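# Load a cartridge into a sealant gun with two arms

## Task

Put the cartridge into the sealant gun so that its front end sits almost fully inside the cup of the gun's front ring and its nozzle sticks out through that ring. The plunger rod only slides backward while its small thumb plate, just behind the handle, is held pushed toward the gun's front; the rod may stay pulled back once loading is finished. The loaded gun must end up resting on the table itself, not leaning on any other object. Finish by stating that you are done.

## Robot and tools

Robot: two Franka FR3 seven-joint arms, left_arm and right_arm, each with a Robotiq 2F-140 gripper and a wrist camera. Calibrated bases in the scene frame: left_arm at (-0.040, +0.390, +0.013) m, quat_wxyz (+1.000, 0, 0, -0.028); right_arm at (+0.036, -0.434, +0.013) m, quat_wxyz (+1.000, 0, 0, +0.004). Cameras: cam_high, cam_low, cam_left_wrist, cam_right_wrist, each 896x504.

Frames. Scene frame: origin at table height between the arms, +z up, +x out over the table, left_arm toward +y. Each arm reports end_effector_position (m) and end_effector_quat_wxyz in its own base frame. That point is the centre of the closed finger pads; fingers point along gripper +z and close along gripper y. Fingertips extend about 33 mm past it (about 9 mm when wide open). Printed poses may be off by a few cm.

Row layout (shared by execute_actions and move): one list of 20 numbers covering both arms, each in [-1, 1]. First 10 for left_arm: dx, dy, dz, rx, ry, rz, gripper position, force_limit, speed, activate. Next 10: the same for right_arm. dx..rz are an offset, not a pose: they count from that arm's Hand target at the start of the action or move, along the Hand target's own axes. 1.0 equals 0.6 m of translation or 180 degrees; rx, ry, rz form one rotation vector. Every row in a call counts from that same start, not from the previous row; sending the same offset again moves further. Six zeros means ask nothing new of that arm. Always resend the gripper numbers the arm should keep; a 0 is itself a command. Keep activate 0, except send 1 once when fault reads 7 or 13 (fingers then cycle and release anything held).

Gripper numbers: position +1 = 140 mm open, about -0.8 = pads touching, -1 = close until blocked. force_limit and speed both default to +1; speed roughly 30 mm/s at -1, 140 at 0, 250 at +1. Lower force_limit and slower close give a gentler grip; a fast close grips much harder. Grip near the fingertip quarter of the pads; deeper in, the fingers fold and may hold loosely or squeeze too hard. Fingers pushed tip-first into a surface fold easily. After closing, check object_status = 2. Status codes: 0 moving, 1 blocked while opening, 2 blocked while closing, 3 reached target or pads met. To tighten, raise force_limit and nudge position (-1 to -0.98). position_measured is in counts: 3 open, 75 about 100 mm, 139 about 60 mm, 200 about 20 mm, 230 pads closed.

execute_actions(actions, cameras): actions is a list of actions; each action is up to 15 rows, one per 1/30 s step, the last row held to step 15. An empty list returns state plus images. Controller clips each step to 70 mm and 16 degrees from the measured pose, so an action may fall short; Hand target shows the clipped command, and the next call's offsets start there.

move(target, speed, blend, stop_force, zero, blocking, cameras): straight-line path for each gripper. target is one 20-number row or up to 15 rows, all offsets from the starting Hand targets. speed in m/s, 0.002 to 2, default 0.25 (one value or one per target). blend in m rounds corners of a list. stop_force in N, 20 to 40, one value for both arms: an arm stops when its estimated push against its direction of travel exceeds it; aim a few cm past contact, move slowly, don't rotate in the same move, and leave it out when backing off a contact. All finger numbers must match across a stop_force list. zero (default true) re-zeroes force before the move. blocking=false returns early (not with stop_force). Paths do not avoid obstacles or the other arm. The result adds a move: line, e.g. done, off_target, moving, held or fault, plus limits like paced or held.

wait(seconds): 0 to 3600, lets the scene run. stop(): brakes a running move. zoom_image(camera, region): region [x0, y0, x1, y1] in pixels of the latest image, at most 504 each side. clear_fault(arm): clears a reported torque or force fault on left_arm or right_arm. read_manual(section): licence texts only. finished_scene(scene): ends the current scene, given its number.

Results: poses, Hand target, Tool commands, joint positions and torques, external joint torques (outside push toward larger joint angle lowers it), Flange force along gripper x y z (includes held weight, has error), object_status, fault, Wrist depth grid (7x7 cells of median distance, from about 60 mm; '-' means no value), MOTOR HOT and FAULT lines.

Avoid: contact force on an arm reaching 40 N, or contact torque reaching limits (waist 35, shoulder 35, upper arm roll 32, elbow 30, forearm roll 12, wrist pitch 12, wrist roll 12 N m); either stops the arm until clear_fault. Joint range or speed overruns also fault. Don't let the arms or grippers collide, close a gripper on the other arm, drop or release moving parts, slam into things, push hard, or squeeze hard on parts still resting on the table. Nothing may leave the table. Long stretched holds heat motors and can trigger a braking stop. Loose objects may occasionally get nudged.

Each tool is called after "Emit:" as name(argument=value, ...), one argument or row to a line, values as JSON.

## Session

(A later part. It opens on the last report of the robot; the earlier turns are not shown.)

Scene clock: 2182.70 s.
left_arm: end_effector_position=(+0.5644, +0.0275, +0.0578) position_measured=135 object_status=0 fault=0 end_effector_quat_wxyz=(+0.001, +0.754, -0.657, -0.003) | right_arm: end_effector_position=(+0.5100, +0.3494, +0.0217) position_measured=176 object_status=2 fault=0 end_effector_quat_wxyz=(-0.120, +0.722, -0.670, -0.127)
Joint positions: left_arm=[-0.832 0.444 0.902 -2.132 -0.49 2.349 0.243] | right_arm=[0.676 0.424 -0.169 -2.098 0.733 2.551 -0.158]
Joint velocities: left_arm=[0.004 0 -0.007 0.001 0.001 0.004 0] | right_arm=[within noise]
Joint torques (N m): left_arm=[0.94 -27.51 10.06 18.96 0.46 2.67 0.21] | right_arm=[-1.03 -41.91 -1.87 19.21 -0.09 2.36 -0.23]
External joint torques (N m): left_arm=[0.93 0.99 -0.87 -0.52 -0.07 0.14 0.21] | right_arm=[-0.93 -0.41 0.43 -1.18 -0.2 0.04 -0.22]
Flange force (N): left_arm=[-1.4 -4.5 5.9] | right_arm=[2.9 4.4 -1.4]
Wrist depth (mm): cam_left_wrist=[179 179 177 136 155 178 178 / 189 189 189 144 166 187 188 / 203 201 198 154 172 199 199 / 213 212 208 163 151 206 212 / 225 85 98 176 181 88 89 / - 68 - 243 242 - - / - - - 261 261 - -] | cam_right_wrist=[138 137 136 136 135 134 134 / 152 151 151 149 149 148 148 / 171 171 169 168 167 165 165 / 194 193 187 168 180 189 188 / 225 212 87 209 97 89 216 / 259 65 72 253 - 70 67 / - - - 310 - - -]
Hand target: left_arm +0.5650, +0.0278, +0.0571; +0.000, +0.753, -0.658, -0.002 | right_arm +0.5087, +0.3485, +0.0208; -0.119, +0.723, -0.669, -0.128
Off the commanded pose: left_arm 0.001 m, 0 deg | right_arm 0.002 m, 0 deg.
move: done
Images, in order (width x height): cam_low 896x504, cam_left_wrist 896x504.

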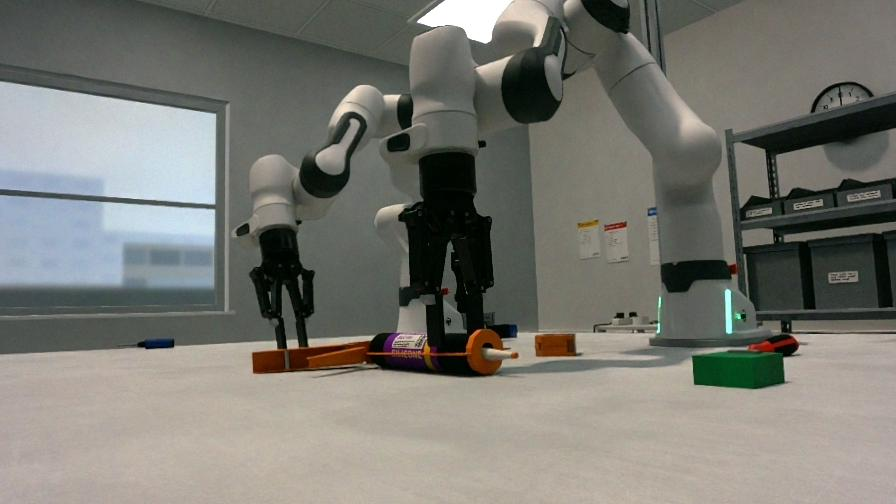

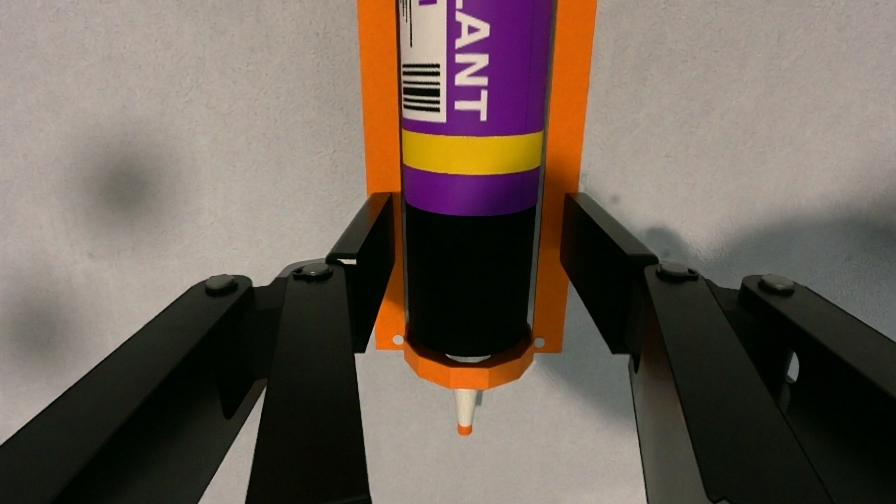

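Emit:
move(
  target=[0.0,-0.0025,0.0083,0,0,0,-0.05,-0.1,-1,0,0,0,0,0,0,0,-1,-0.5,-1,0],
  speed=0.04,
)

Emit:
execute_actions(
  actions=[
    [[0,0,0,0,0,0,-1,-0.5,-1,0,0,0,0,0,0,0,-1,-0.5,-1,0]],
    [[0,0,0,0,0,0,-1,-0.5,-1,0,0,0,0,0,0,0,-1,-0.5,-1,0]],
  ],
  cameras=["cam_low","cam_left_wrist"],
)

Emit:
zoom_image(
  camera="cam_low",
  region=[390, 290, 530, 400],
)

Scene clock: 2193.57 s.
left_arm: end_effector_position=(+0.5645, +0.0280, +0.0520) position_measured=135 object_status=3 fault=0 end_effector_quat_wxyz=(+0.002, +0.754, -0.656, -0.004) | right_arm: end_effector_position=(+0.5100, +0.3494, +0.0217) position_measured=176 object_status=2 fault=0 end_effector_quat_wxyz=(-0.120, +0.722, -0.670, -0.127)
Joint positions: left_arm=[-0.815 0.454 0.884 -2.13 -0.498 2.357 0.248] | right_arm=[0.676 0.424 -0.169 -2.098 0.733 2.551 -0.158]
Joint torques (N m): left_arm=[1.04 -28.05 9.96 19.36 0.33 2.74 0.29] | right_arm=[-1.03 -41.96 -1.86 19.19 -0.08 2.37 -0.23]
External joint torques (N m): left_arm=[1.06 1.12 -1.07 0.02 -0.19 0.22 0.29] | right_arm=[-1.17 -0.36 0.23 -1.26 -0.19 0.06 -0.22]
Flange force (N): left_arm=[-1.4 -7.4 7.1] | right_arm=[3.3 4.4 -1.4]
Wrist depth (mm): cam_left_wrist=[170 173 172 131 150 173 173 / 183 183 181 138 159 183 183 / 194 194 194 147 164 196 194 / 206 207 202 156 150 204 206 / - 85 99 167 182 88 89 / - 68 - 232 235 - - / - - - 254 254 - -] | cam_right_wrist=[137 137 136 136 135 134 134 / 152 151 151 150 149 148 148 / 171 171 169 168 167 166 165 / 194 193 187 168 180 189 187 / 225 212 87 208 97 89 215 / 259 65 72 253 - 70 67 / - - - 309 - - -]
Hand target: left_arm +0.5665, +0.0280, +0.0522; +0.000, +0.753, -0.658, -0.002 | right_arm +0.5087, +0.3485, +0.0208; -0.119, +0.723, -0.669, -0.128
Off the commanded pose: left_arm 0.002 m, 0 deg | right_arm 0.002 m, 0 deg.
move: done

Scene clock: 2194.77 s.
left_arm: end_effector_position=(+0.5658, +0.0283, +0.0525) position_measured=158 object_status=2 fault=0 end_effector_quat_wxyz=(+0.001, +0.754, -0.656, -0.003) | right_arm: end_effector_position=(+0.5100, +0.3495, +0.0222) position_measured=176 object_status=2 fault=0 end_effector_quat_wxyz=(-0.120, +0.722, -0.670, -0.127)
Joint positions: left_arm=[-0.813 0.454 0.883 -2.129 -0.498 2.359 0.248] | right_arm=[0.676 0.422 -0.169 -2.098 0.733 2.551 -0.158]
Joint torques (N m): left_arm=[0.99 -27.2 9.71 18.57 0.48 2.49 0.22] | right_arm=[-0.99 -41.22 -1.84 19.07 -0.19 2.14 -0.21]
External joint torques (N m): left_arm=[0.9 2.04 -1.41 -0.81 -0.05 -0.05 0.22] | right_arm=[-0.93 0.2 0.41 -1.29 -0.3 -0.17 -0.2]
External joint torques at the end of the 1st action: left_arm=[0.74 1.45 -1.3 -0.68 0.01 -0.06 0.12] | right_arm=[-0.89 0.26 0.43 -1.25 -0.3 -0.16 -0.19]
Flange force (N): left_arm=[-1.1 -7.0 8.6] | right_arm=[2.8 3.1 -0.6]
Flange force at the end of the 1st action (N): left_arm=[-0.8 -5.2 6.6] | right_arm=[2.6 2.9 -0.4]
Wrist depth (mm): cam_left_wrist=[174 174 174 132 147 174 173 / 184 184 182 139 159 183 183 / 195 195 195 148 162 192 193 / 210 202 204 156 146 200 206 / 219 - 90 166 172 84 217 / - 68 - 207 - 67 - / - - - 255 - - -] | cam_right_wrist=[138 137 136 136 135 135 134 / 153 152 151 150 150 149 149 / 174 171 169 168 168 166 166 / 195 194 192 168 180 190 188 / 227 218 87 209 97 89 217 / 260 65 72 254 - 70 67 / - - - 313 - - -]
Hand target: left_arm +0.5665, +0.0280, +0.0522; +0.000, +0.753, -0.658, -0.002 | right_arm +0.5087, +0.3485, +0.0208; -0.119, +0.723, -0.669, -0.128
Off the commanded pose: left_arm 0.001 m, 0 deg | right_arm 0.002 m, 0 deg.
Step readings (end_effector_position of left_arm | right_arm; steps 1 to 15: 1st action; 16 to 30: 2nd action):
0: (+0.5645, +0.0280, +0.0520) | (+0.5100, +0.3494, +0.0217)
1: (+0.5645, +0.0280, +0.0520) | (+0.5100, +0.3494, +0.0217)
2: (+0.5646, +0.0280, +0.0520) | (+0.5100, +0.3494, +0.0217)
4: (+0.5646, +0.0280, +0.0519) | (+0.5100, +0.3494, +0.0217)
8: (+0.5646, +0.0280, +0.0519) | (+0.5100, +0.3494, +0.0217)
15: (+0.5658, +0.0283, +0.0525) | (+0.5100, +0.3495, +0.0222)
16: (+0.5658, +0.0283, +0.0525) | (+0.5100, +0.3495, +0.0222)
17: (+0.5658, +0.0283, +0.0525) | (+0.5100, +0.3495, +0.0222)
19: (+0.5658, +0.0283, +0.0525) | (+0.5100, +0.3495, +0.0222)
23: (+0.5658, +0.0283, +0.0525) | (+0.5100, +0.3495, +0.0222)
30: (+0.5658, +0.0283, +0.0525) | (+0.5100, +0.3495, +0.0222)

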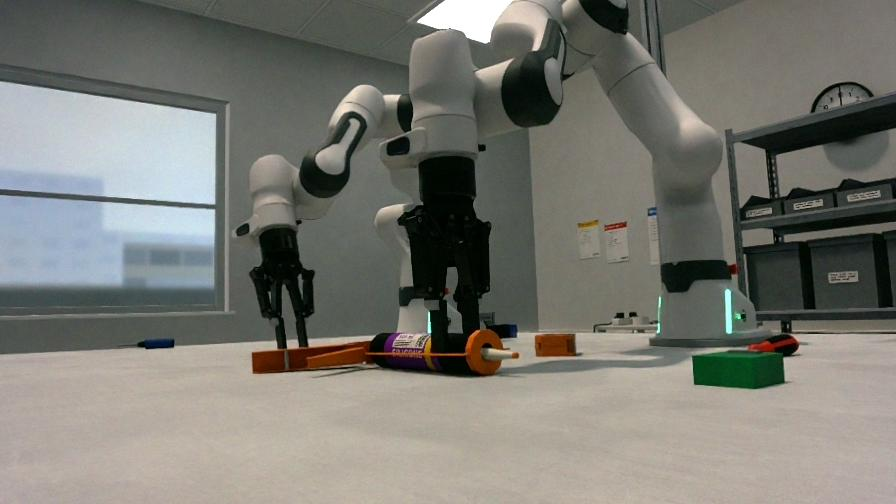

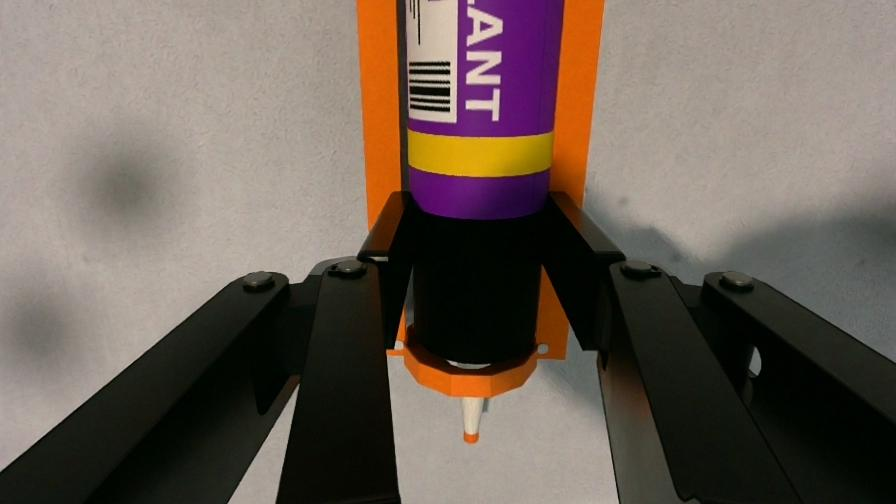

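Scaled by 3.600 from the camera's image (finer frame: 1280x720).

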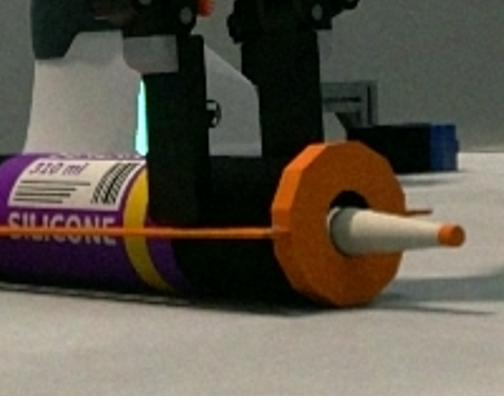

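Emit:
move(
  target=[0.0,0,-0.0083,0,0,0,-1,-0.5,-1,0,0,0,0,0,0,0,-1,-0.5,-1,0],
  speed=0.02,
  cameras=["cam_low","cam_left_wrist"],
)

Emit:
zoom_image(
  camera="cam_low",
  region=[440, 310, 530, 390],
)

Emit:
zoom_image(
  camera="cam_left_wrist",
  region=[400, 300, 560, 450],
)

Scene clock: 2209.40 s.
left_arm: end_effector_position=(+0.5662, +0.0279, +0.0549) position_measured=158 object_status=2 fault=0 end_effector_quat_wxyz=(+0.000, +0.753, -0.658, -0.003) | right_arm: end_effector_position=(+0.5100, +0.3495, +0.0222) position_measured=176 object_status=2 fault=0 end_effector_quat_wxyz=(-0.120, +0.722, -0.670, -0.127)
Joint positions: left_arm=[-0.82 0.45 0.889 -2.129 -0.493 2.357 0.248] | right_arm=[0.676 0.422 -0.169 -2.098 0.733 2.551 -0.158]
Joint torques (N m): left_arm=[-0.02 -29.31 12.1 19.9 1.1 2.34 -0.07] | right_arm=[-0.96 -41.76 -1.82 19.47 -0.16 2.29 -0.21]
External joint torques (N m): left_arm=[-0.08 -0.28 1.05 0.46 0.58 -0.21 -0.07] | right_arm=[-0.98 -0.22 0.38 -1.03 -0.27 -0.03 -0.2]
Flange force (N): left_arm=[0.0 1.3 -4.5] | right_arm=[2.6 3.3 -1.1]
Wrist depth (mm): cam_left_wrist=[177 176 175 132 150 175 175 / 186 189 186 140 161 185 185 / 198 197 197 148 165 197 196 / 211 210 206 156 129 206 208 / - 85 90 165 169 84 219 / - 68 - 201 - 67 - / - - - 258 - - -] | cam_right_wrist=[138 137 137 136 135 134 135 / 153 152 151 150 149 149 149 / 172 171 169 169 168 167 166 / 195 194 193 168 180 190 188 / 226 212 87 209 97 89 216 / 260 65 72 254 - 70 67 / - - - 311 - - -]
Hand target: left_arm +0.5665, +0.0280, +0.0571; +0.000, +0.753, -0.658, -0.002 | right_arm +0.5087, +0.3485, +0.0208; -0.119, +0.723, -0.669, -0.128
Off the commanded pose: left_arm 0.002 m, 0 deg | right_arm 0.002 m, 0 deg.
move: done

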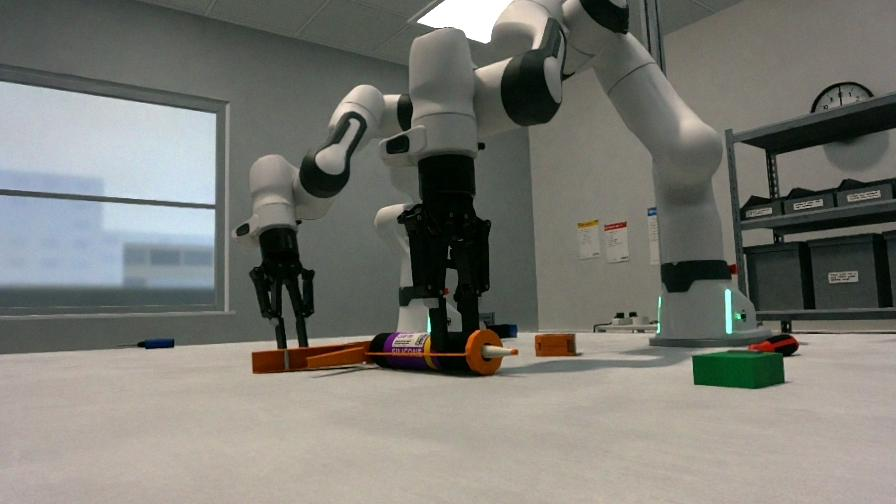

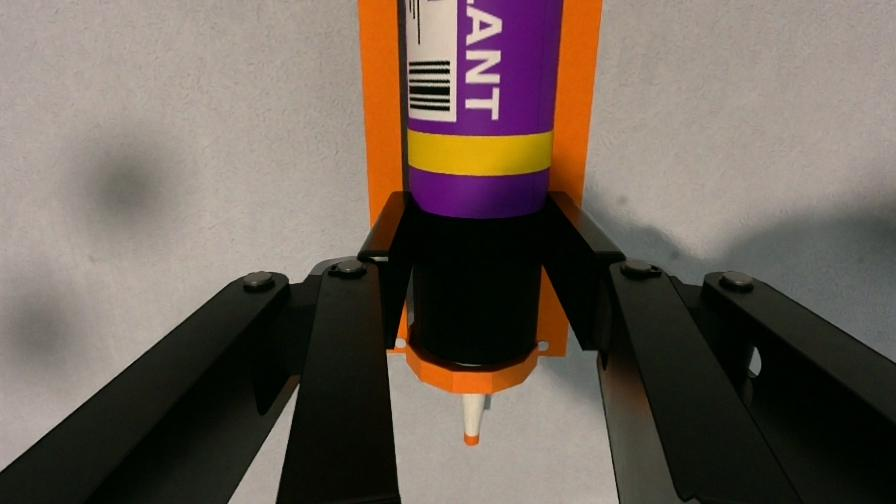

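Scaled by 5.600 from the camera's image (finer frame: 1280x720).

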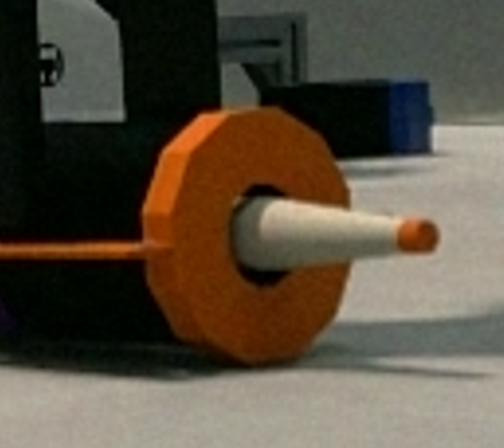

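Scaled by 3.150 from the camera's image (finer frame: 1280x720).

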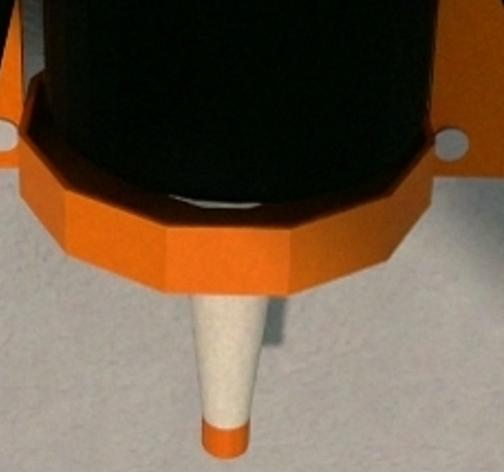

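Emit:
move(
  target=[-0.0167,-0.0017,0,0,0,0,-1,-0.5,-1,0,0,0,0,0,0,0,-1,-0.5,-1,0],
  speed=0.02,
  stop_force=25,
  cameras=["all"],
)

Emit:
zoom_image(
  camera="cam_low",
  region=[440, 310, 530, 390],
)

Emit:
zoom_image(
  camera="cam_left_wrist",
  region=[400, 300, 560, 450],
)

Emit:
zoom_image(
  camera="cam_high",
  region=[500, 325, 560, 385],
)

Scene clock: 2232.90 s.
left_arm: end_effector_position=(+0.5654, +0.0367, +0.0550) position_measured=158 object_status=2 fault=0 end_effector_quat_wxyz=(+0.000, +0.755, -0.656, -0.003) | right_arm: end_effector_position=(+0.5100, +0.3494, +0.0222) position_measured=176 object_status=2 fault=0 end_effector_quat_wxyz=(-0.120, +0.722, -0.670, -0.127)
Joint positions: left_arm=[-0.804 0.45 0.89 -2.129 -0.493 2.356 0.258] | right_arm=[0.676 0.422 -0.169 -2.098 0.733 2.551 -0.158]
Joint torques (N m): left_arm=[1.41 -28.83 11.75 19.65 1.05 2.49 0.32] | right_arm=[-0.89 -41.83 -1.79 19.47 -0.09 2.38 -0.23]
External joint torques (N m): left_arm=[1.43 0.12 0.8 0.27 0.53 -0.03 0.32] | right_arm=[-0.93 -0.4 0.37 -0.9 -0.19 0.07 -0.22]
Flange force (N): left_arm=[-2.7 -3.2 0.1] | right_arm=[2.6 3.5 -1.1]
Wrist depth (mm): cam_left_wrist=[176 176 176 133 150 176 175 / 186 188 186 140 161 185 185 / - 197 197 148 165 196 196 / 211 210 207 156 146 207 209 / 221 85 90 165 166 84 219 / - 68 - 236 239 67 - / - - - 258 - - -] | cam_right_wrist=[138 137 136 136 135 135 135 / 153 152 151 150 149 149 148 / 171 171 170 169 167 166 166 / 195 193 188 169 180 189 188 / 227 212 87 208 97 89 216 / 260 65 72 254 - 70 67 / - - - 313 - - -]
Hand target: left_arm +0.5662, +0.0380, +0.0572; +0.000, +0.753, -0.658, -0.002 | right_arm +0.5087, +0.3485, +0.0208; -0.119, +0.723, -0.669, -0.128
Off the commanded pose: left_arm 0.003 m, 0 deg | right_arm 0.002 m, 0 deg.
move: done

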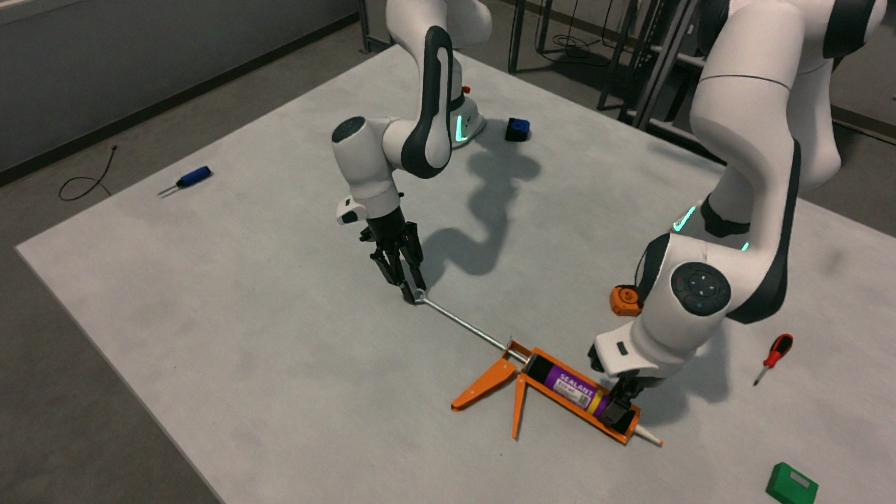

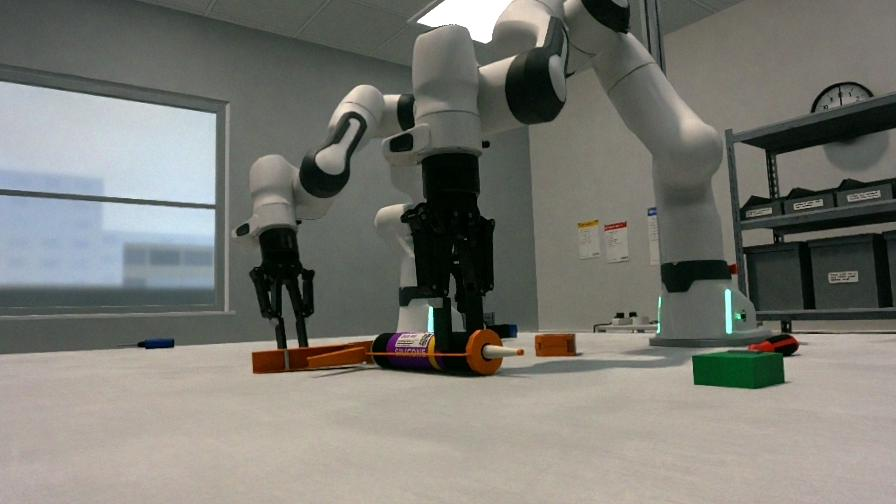

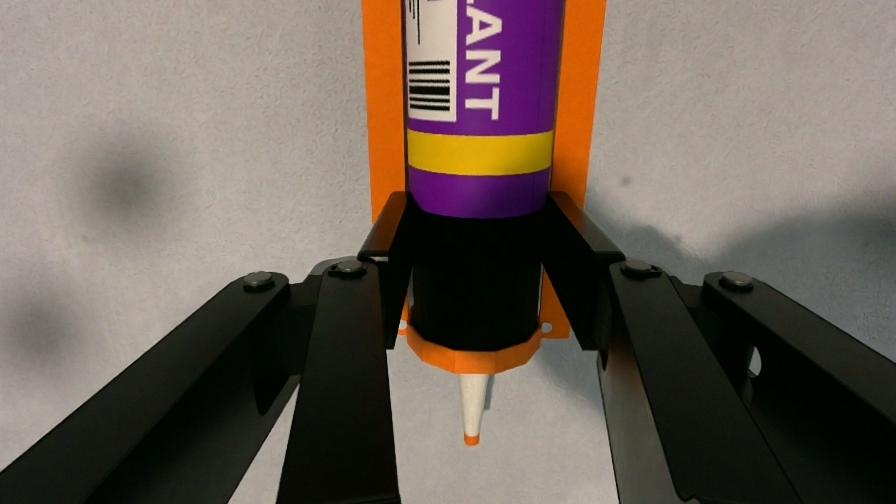

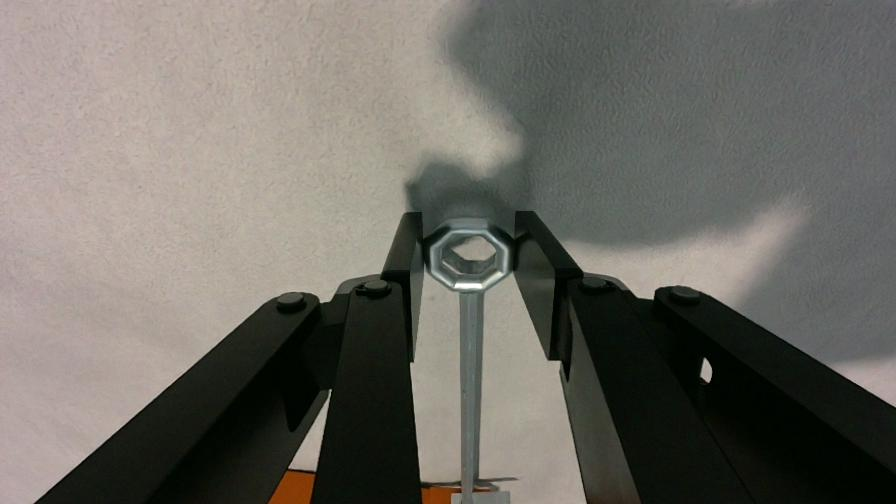

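Scaled by 5.600 from the camera's image (finer frame: 1280x720).

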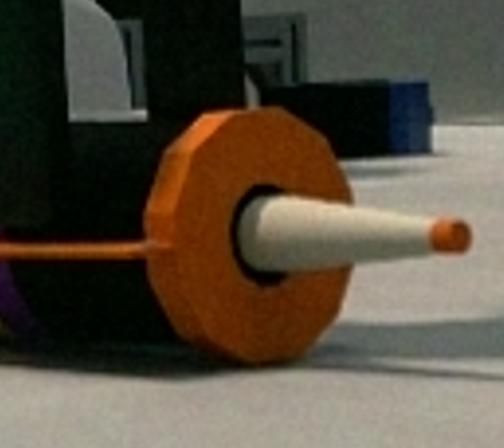

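Scaled by 3.150 from the camera's image (finer frame: 1280x720).

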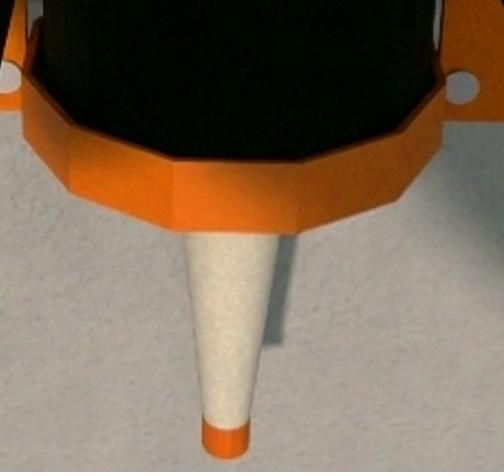

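Scaled by 8.400 from the camera's image (finer frame: 1280x720).

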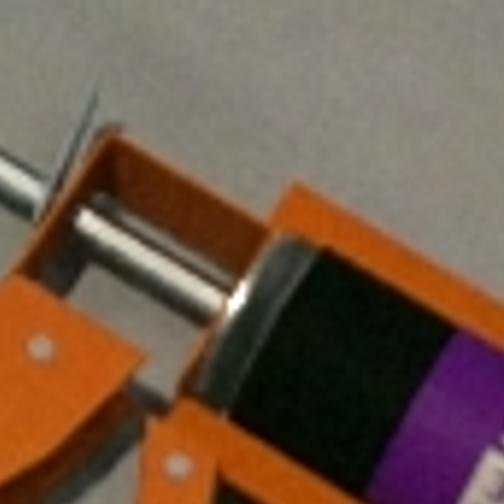

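Emit:
move(
  target=[-0.0083,0,0,0,0,0,-1,-0.5,-1,0,0,0,0,0,0,0,-1,-0.5,-1,0],
  speed=0.02,
  stop_force=20,
  cameras=["all"],
)

Emit:
zoom_image(
  camera="cam_left_wrist",
  region=[400, 300, 560, 450],
)

Emit:
zoom_image(
  camera="cam_high",
  region=[500, 325, 560, 385],
)

Scene clock: 2248.47 s.
left_arm: end_effector_position=(+0.5649, +0.0381, +0.0550) position_measured=158 object_status=2 fault=0 end_effector_quat_wxyz=(+0.001, +0.753, -0.658, -0.003) | right_arm: end_effector_position=(+0.5091, +0.3507, +0.0221) position_measured=176 object_status=2 fault=0 end_effector_quat_wxyz=(-0.120, +0.722, -0.669, -0.128)
Joint positions: left_arm=[-0.801 0.449 0.889 -2.129 -0.493 2.354 0.266] | right_arm=[0.676 0.422 -0.166 -2.098 0.733 2.551 -0.158]
Joint torques (N m): left_arm=[3.16 -28.54 13.26 19.25 1.39 2.72 0.35] | right_arm=[-1.47 -41.33 -2.53 19.31 -0.34 2.34 -0.2]
External joint torques (N m): left_arm=[3.01 0.44 2.16 -0.15 0.86 0.18 0.35] | right_arm=[-1.3 0.12 -0.21 -1.05 -0.45 0.02 -0.19]
Flange force (N): left_arm=[-5.5 -3.4 0.2] | right_arm=[2.9 2.2 -1.1]
Wrist depth (mm): cam_left_wrist=[176 177 175 133 149 176 175 / 186 188 186 140 162 186 185 / 197 196 195 148 165 197 194 / 209 210 204 156 146 203 212 / 221 85 90 165 166 84 220 / - 68 - 235 239 67 - / - - - 257 - - -] | cam_right_wrist=[138 137 136 136 135 135 135 / 152 151 151 150 150 149 149 / 172 171 169 169 167 167 166 / 195 193 188 169 181 189 188 / 226 212 87 209 97 89 217 / 259 65 72 255 - 70 67 / - - - 314 - - -]
Hand target: left_arm +0.5655, +0.0430, +0.0572; +0.000, +0.753, -0.658, -0.002 | right_arm +0.5087, +0.3485, +0.0208; -0.119, +0.723, -0.669, -0.128
Off the commanded pose: left_arm 0.005 m, 0 deg | right_arm 0.003 m, 0 deg.
move: off_target (left_arm)

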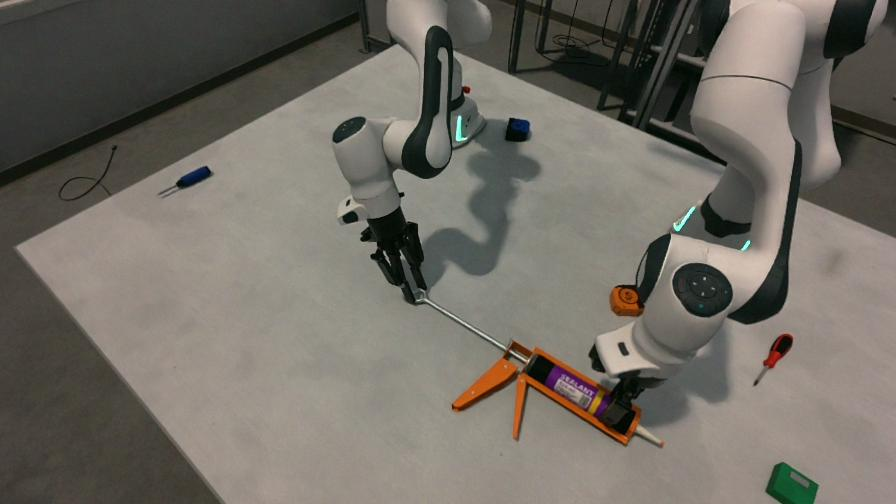

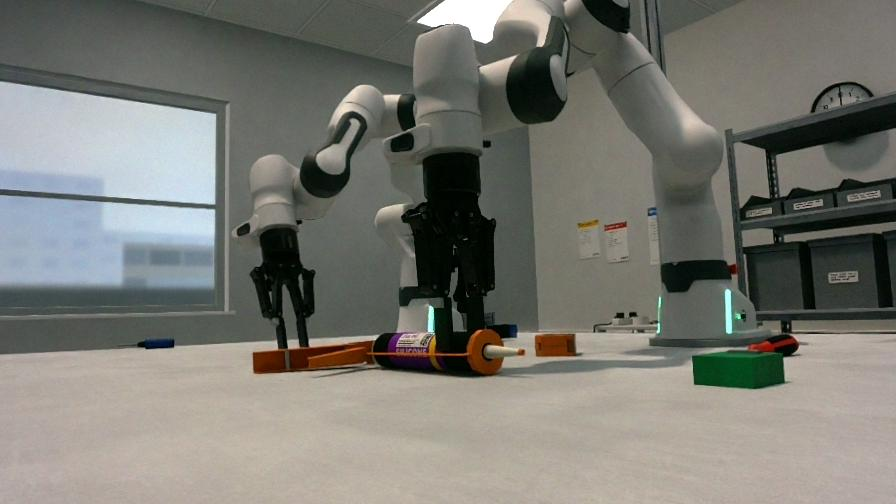

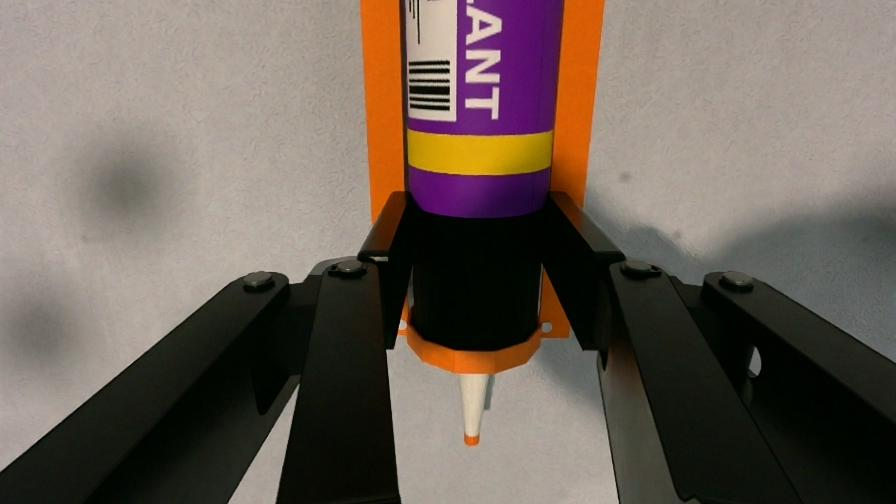

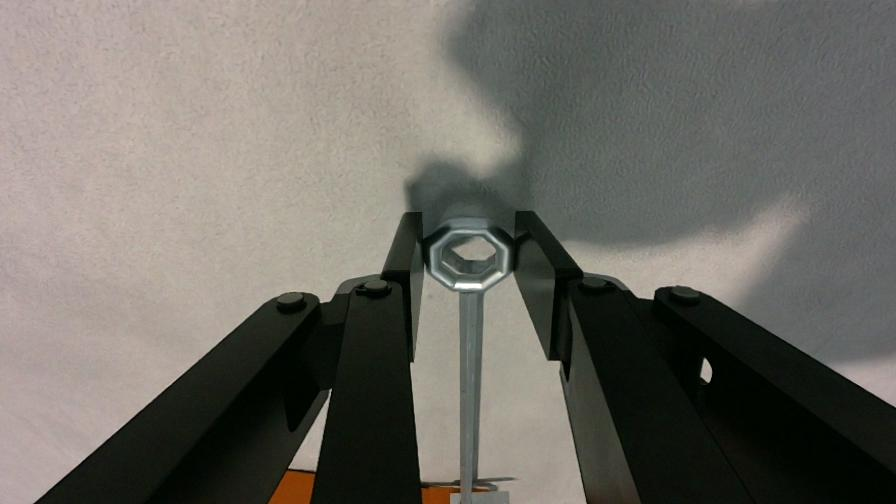

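Scaled by 3.150 from the camera's image (finer frame: 1280x720).

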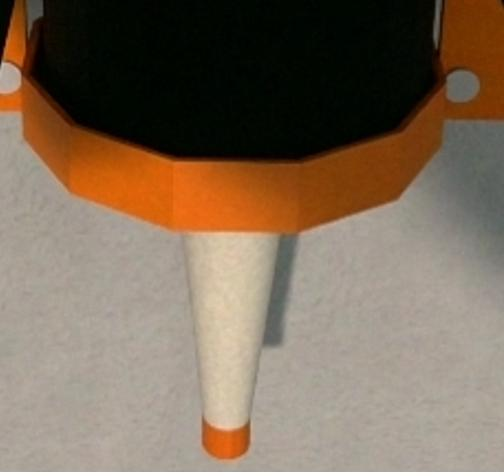

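Scaled by 8.400 from the camera's image (finer frame: 1280x720).

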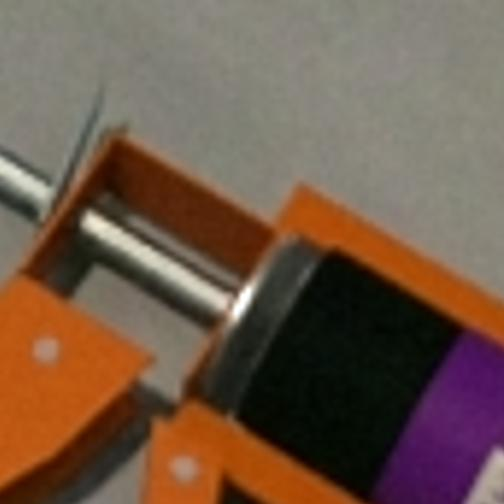

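Emit:
move(
  target=[0.0075,0,0.004,0,0,0,-1,-0.5,-1,0,0,0,0,0,0,0,-1,-0.5,-1,0],
  speed=0.02,
)

Emit:
execute_actions(
  actions=[
    [[0,0,0,0,0,0,-0.02,-0.5,-1,0,0,0,0,0,0,0,-1,-0.5,-1,0]],
    [[0,0,0,0,0,0,-0.02,-0.5,-1,0,0,0,0,0,0,0,-1,-0.5,-1,0]],
  ],
  cameras=["all"],
)

Emit:
zoom_image(
  camera="cam_left_wrist",
  region=[400, 300, 560, 450],
)

Emit:
zoom_image(
  camera="cam_low",
  region=[440, 310, 530, 390],
)

Scene clock: 2268.37 s.
left_arm: end_effector_position=(+0.5648, +0.0379, +0.0547) position_measured=158 object_status=2 fault=0 end_effector_quat_wxyz=(+0.002, +0.753, -0.658, -0.003) | right_arm: end_effector_position=(+0.5091, +0.3506, +0.0221) position_measured=176 object_status=2 fault=0 end_effector_quat_wxyz=(-0.120, +0.722, -0.669, -0.128)
Joint positions: left_arm=[-0.799 0.449 0.887 -2.129 -0.493 2.354 0.267] | right_arm=[0.676 0.422 -0.166 -2.098 0.733 2.551 -0.158]
Joint torques (N m): left_arm=[1.29 -28.14 11.14 19.38 0.51 2.5 0.07] | right_arm=[-1.38 -41.25 -2.45 19.06 -0.34 2.04 -0.19]
External joint torques (N m): left_arm=[1.46 0.89 0.33 -0.1 -0.01 -0.02 0.07] | right_arm=[-1.36 0.16 -0.26 -1.28 -0.45 -0.26 -0.18]
Flange force (N): left_arm=[-2.2 -5.2 3.4] | right_arm=[3.1 2.3 -1.6]
Wrist depth (mm): cam_left_wrist=[176 176 175 133 150 176 175 / - 188 184 140 161 185 185 / 199 197 193 148 165 199 199 / 209 209 - 156 146 206 208 / 223 85 90 164 166 84 219 / - 68 - 235 - 67 - / - - - 257 - - -] | cam_right_wrist=[138 137 136 136 135 135 134 / 152 151 151 150 150 149 148 / 172 170 170 168 167 166 166 / 195 194 188 169 180 189 188 / 227 212 87 208 97 89 216 / 259 65 72 254 - 70 67 / - - - 313 - - -]
Hand target: left_arm +0.5661, +0.0385, +0.0548; +0.000, +0.753, -0.658, -0.002 | right_arm +0.5087, +0.3485, +0.0208; -0.119, +0.723, -0.669, -0.128
Off the commanded pose: left_arm 0.001 m, 0 deg | right_arm 0.003 m, 0 deg.
move: done

Scene clock: 2269.57 s.
left_arm: end_effector_position=(+0.5648, +0.0382, +0.0547) position_measured=131 object_status=3 fault=0 end_effector_quat_wxyz=(+0.002, +0.753, -0.658, -0.003) | right_arm: end_effector_position=(+0.5092, +0.3506, +0.0221) position_measured=176 object_status=2 fault=0 end_effector_quat_wxyz=(-0.120, +0.722, -0.669, -0.128)
Joint positions: left_arm=[-0.799 0.449 0.887 -2.128 -0.493 2.354 0.267] | right_arm=[0.676 0.422 -0.166 -2.098 0.733 2.551 -0.158]
Joint torques (N m): left_arm=[0.94 -27.96 10.28 19.32 0.6 2.55 0.09] | right_arm=[-1.39 -41.22 -2.45 19.03 -0.33 2.34 -0.22]
External joint torques (N m): left_arm=[0.99 1.06 -0.62 -0.13 0.08 0.02 0.09] | right_arm=[-1.41 0.27 -0.29 -1.39 -0.43 0.03 -0.21]
External joint torques at the end of the 1st action: left_arm=[0.83 1.11 -0.78 -0.07 0.06 0 0.12] | right_arm=[-1.52 0.12 -0.42 -1.32 -0.43 0.04 -0.21]
Flange force (N): left_arm=[-1.3 -5.7 4.8] | right_arm=[3.5 2.9 -1.0]
Flange force at the end of the 1st action (N): left_arm=[-1.1 -6.0 5.0] | right_arm=[3.6 2.9 -1.4]
Wrist depth (mm): cam_left_wrist=[176 176 174 133 150 176 175 / 186 186 186 140 161 185 186 / - 197 196 148 165 196 196 / 209 209 138 157 155 206 212 / 220 87 93 166 167 89 88 / - 74 239 239 235 - - / - - - 257 - - -] | cam_right_wrist=[138 137 136 136 135 135 135 / 152 151 151 150 150 149 148 / 171 170 169 168 167 167 166 / 195 193 188 168 180 189 188 / 226 212 87 209 97 89 216 / 259 65 72 254 - 70 67 / - - - 312 - - -]
Hand target: left_arm +0.5661, +0.0385, +0.0548; +0.000, +0.753, -0.658, -0.002 | right_arm +0.5087, +0.3485, +0.0208; -0.119, +0.723, -0.669, -0.128
Off the commanded pose: left_arm 0.001 m, 0 deg | right_arm 0.003 m, 0 deg.
Step readings (end_effector_position of left_arm | right_arm; steps 1 to 15: 1st action; 16 to 30: 2nd action):
0: (+0.5648, +0.0379, +0.0547) | (+0.5091, +0.3506, +0.0221)
1: (+0.5648, +0.0379, +0.0547) | (+0.5091, +0.3506, +0.0221)
2: (+0.5648, +0.0379, +0.0547) | (+0.5091, +0.3506, +0.0221)
4: (+0.5648, +0.0379, +0.0547) | (+0.5092, +0.3506, +0.0221)
8: (+0.5648, +0.0381, +0.0547) | (+0.5092, +0.3506, +0.0221)
15: (+0.5648, +0.0382, +0.0547) | (+0.5092, +0.3506, +0.0221)
16: (+0.5648, +0.0382, +0.0547) | (+0.5092, +0.3506, +0.0221)
17: (+0.5648, +0.0382, +0.0547) | (+0.5092, +0.3506, +0.0221)
19: (+0.5648, +0.0382, +0.0547) | (+0.5092, +0.3506, +0.0221)
23: (+0.5648, +0.0382, +0.0547) | (+0.5092, +0.3506, +0.0221)
30: (+0.5648, +0.0382, +0.0547) | (+0.5092, +0.3506, +0.0221)

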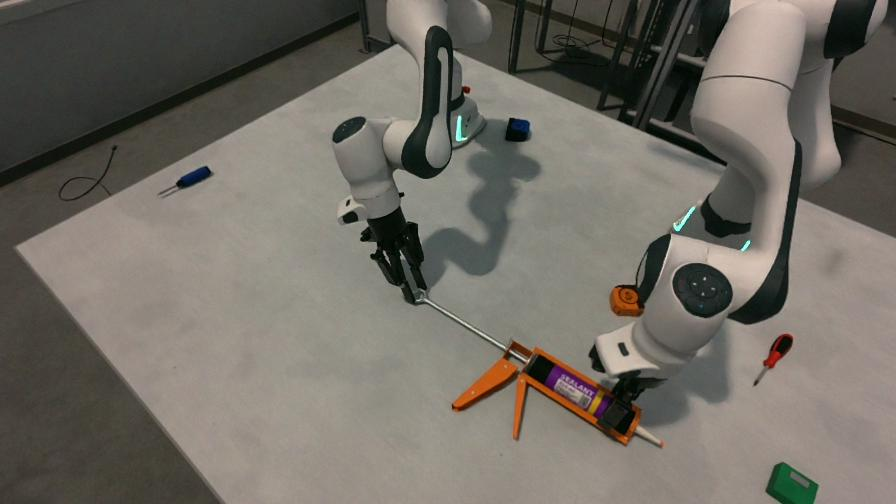

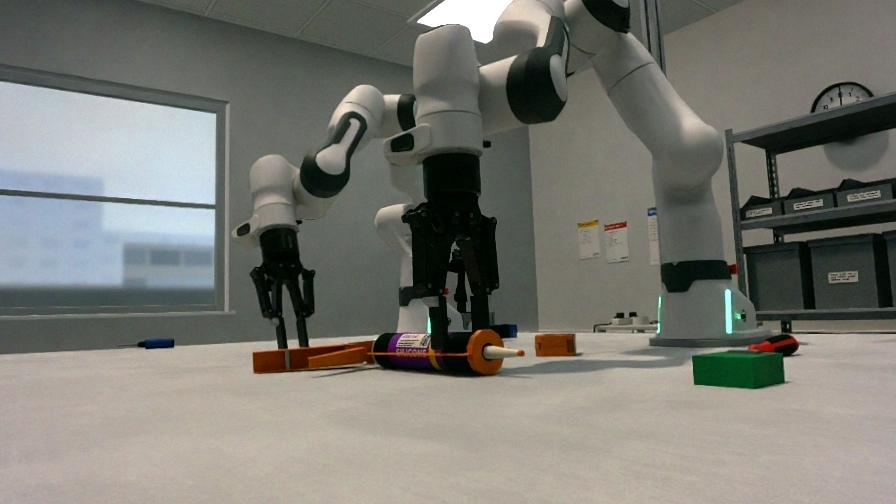

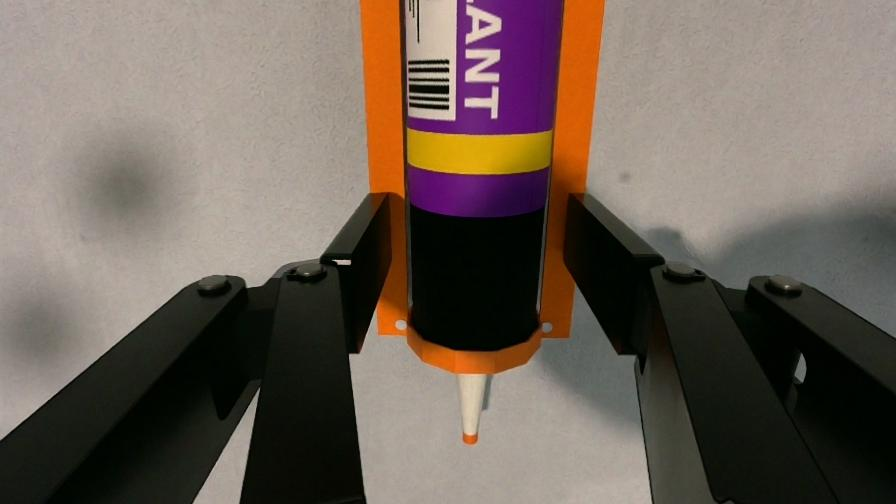

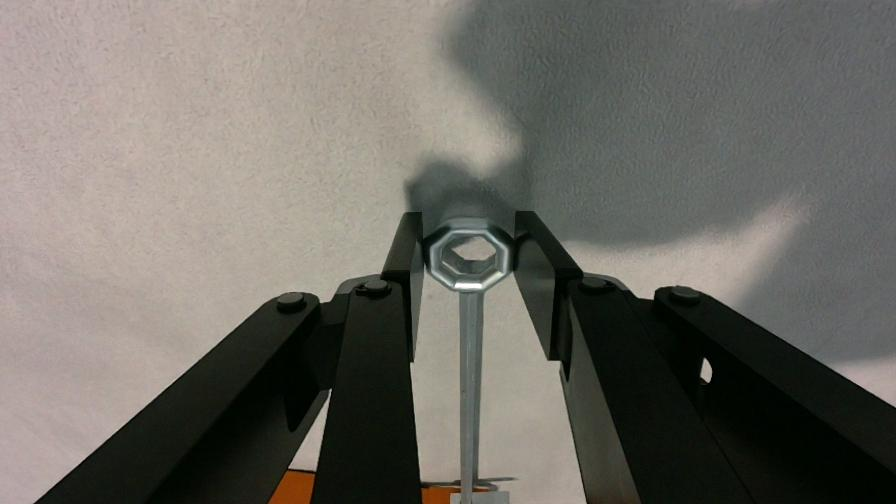

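Scaled by 3.150 from the camera's image (finer frame: 1280x720).

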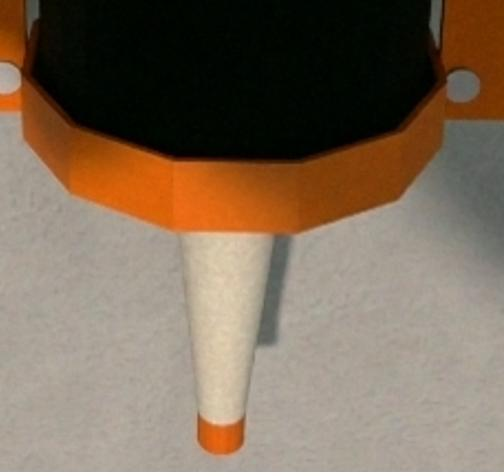

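Scaled by 5.600 from the camera's image (finer frame: 1280x720).

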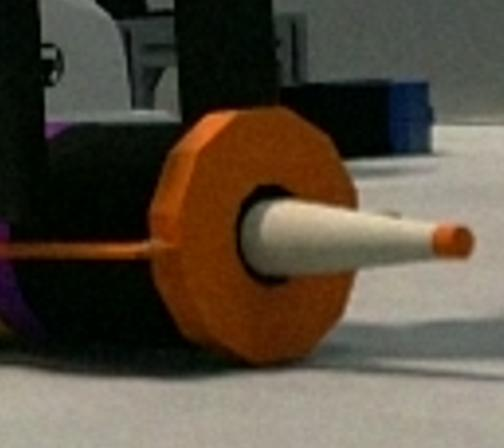

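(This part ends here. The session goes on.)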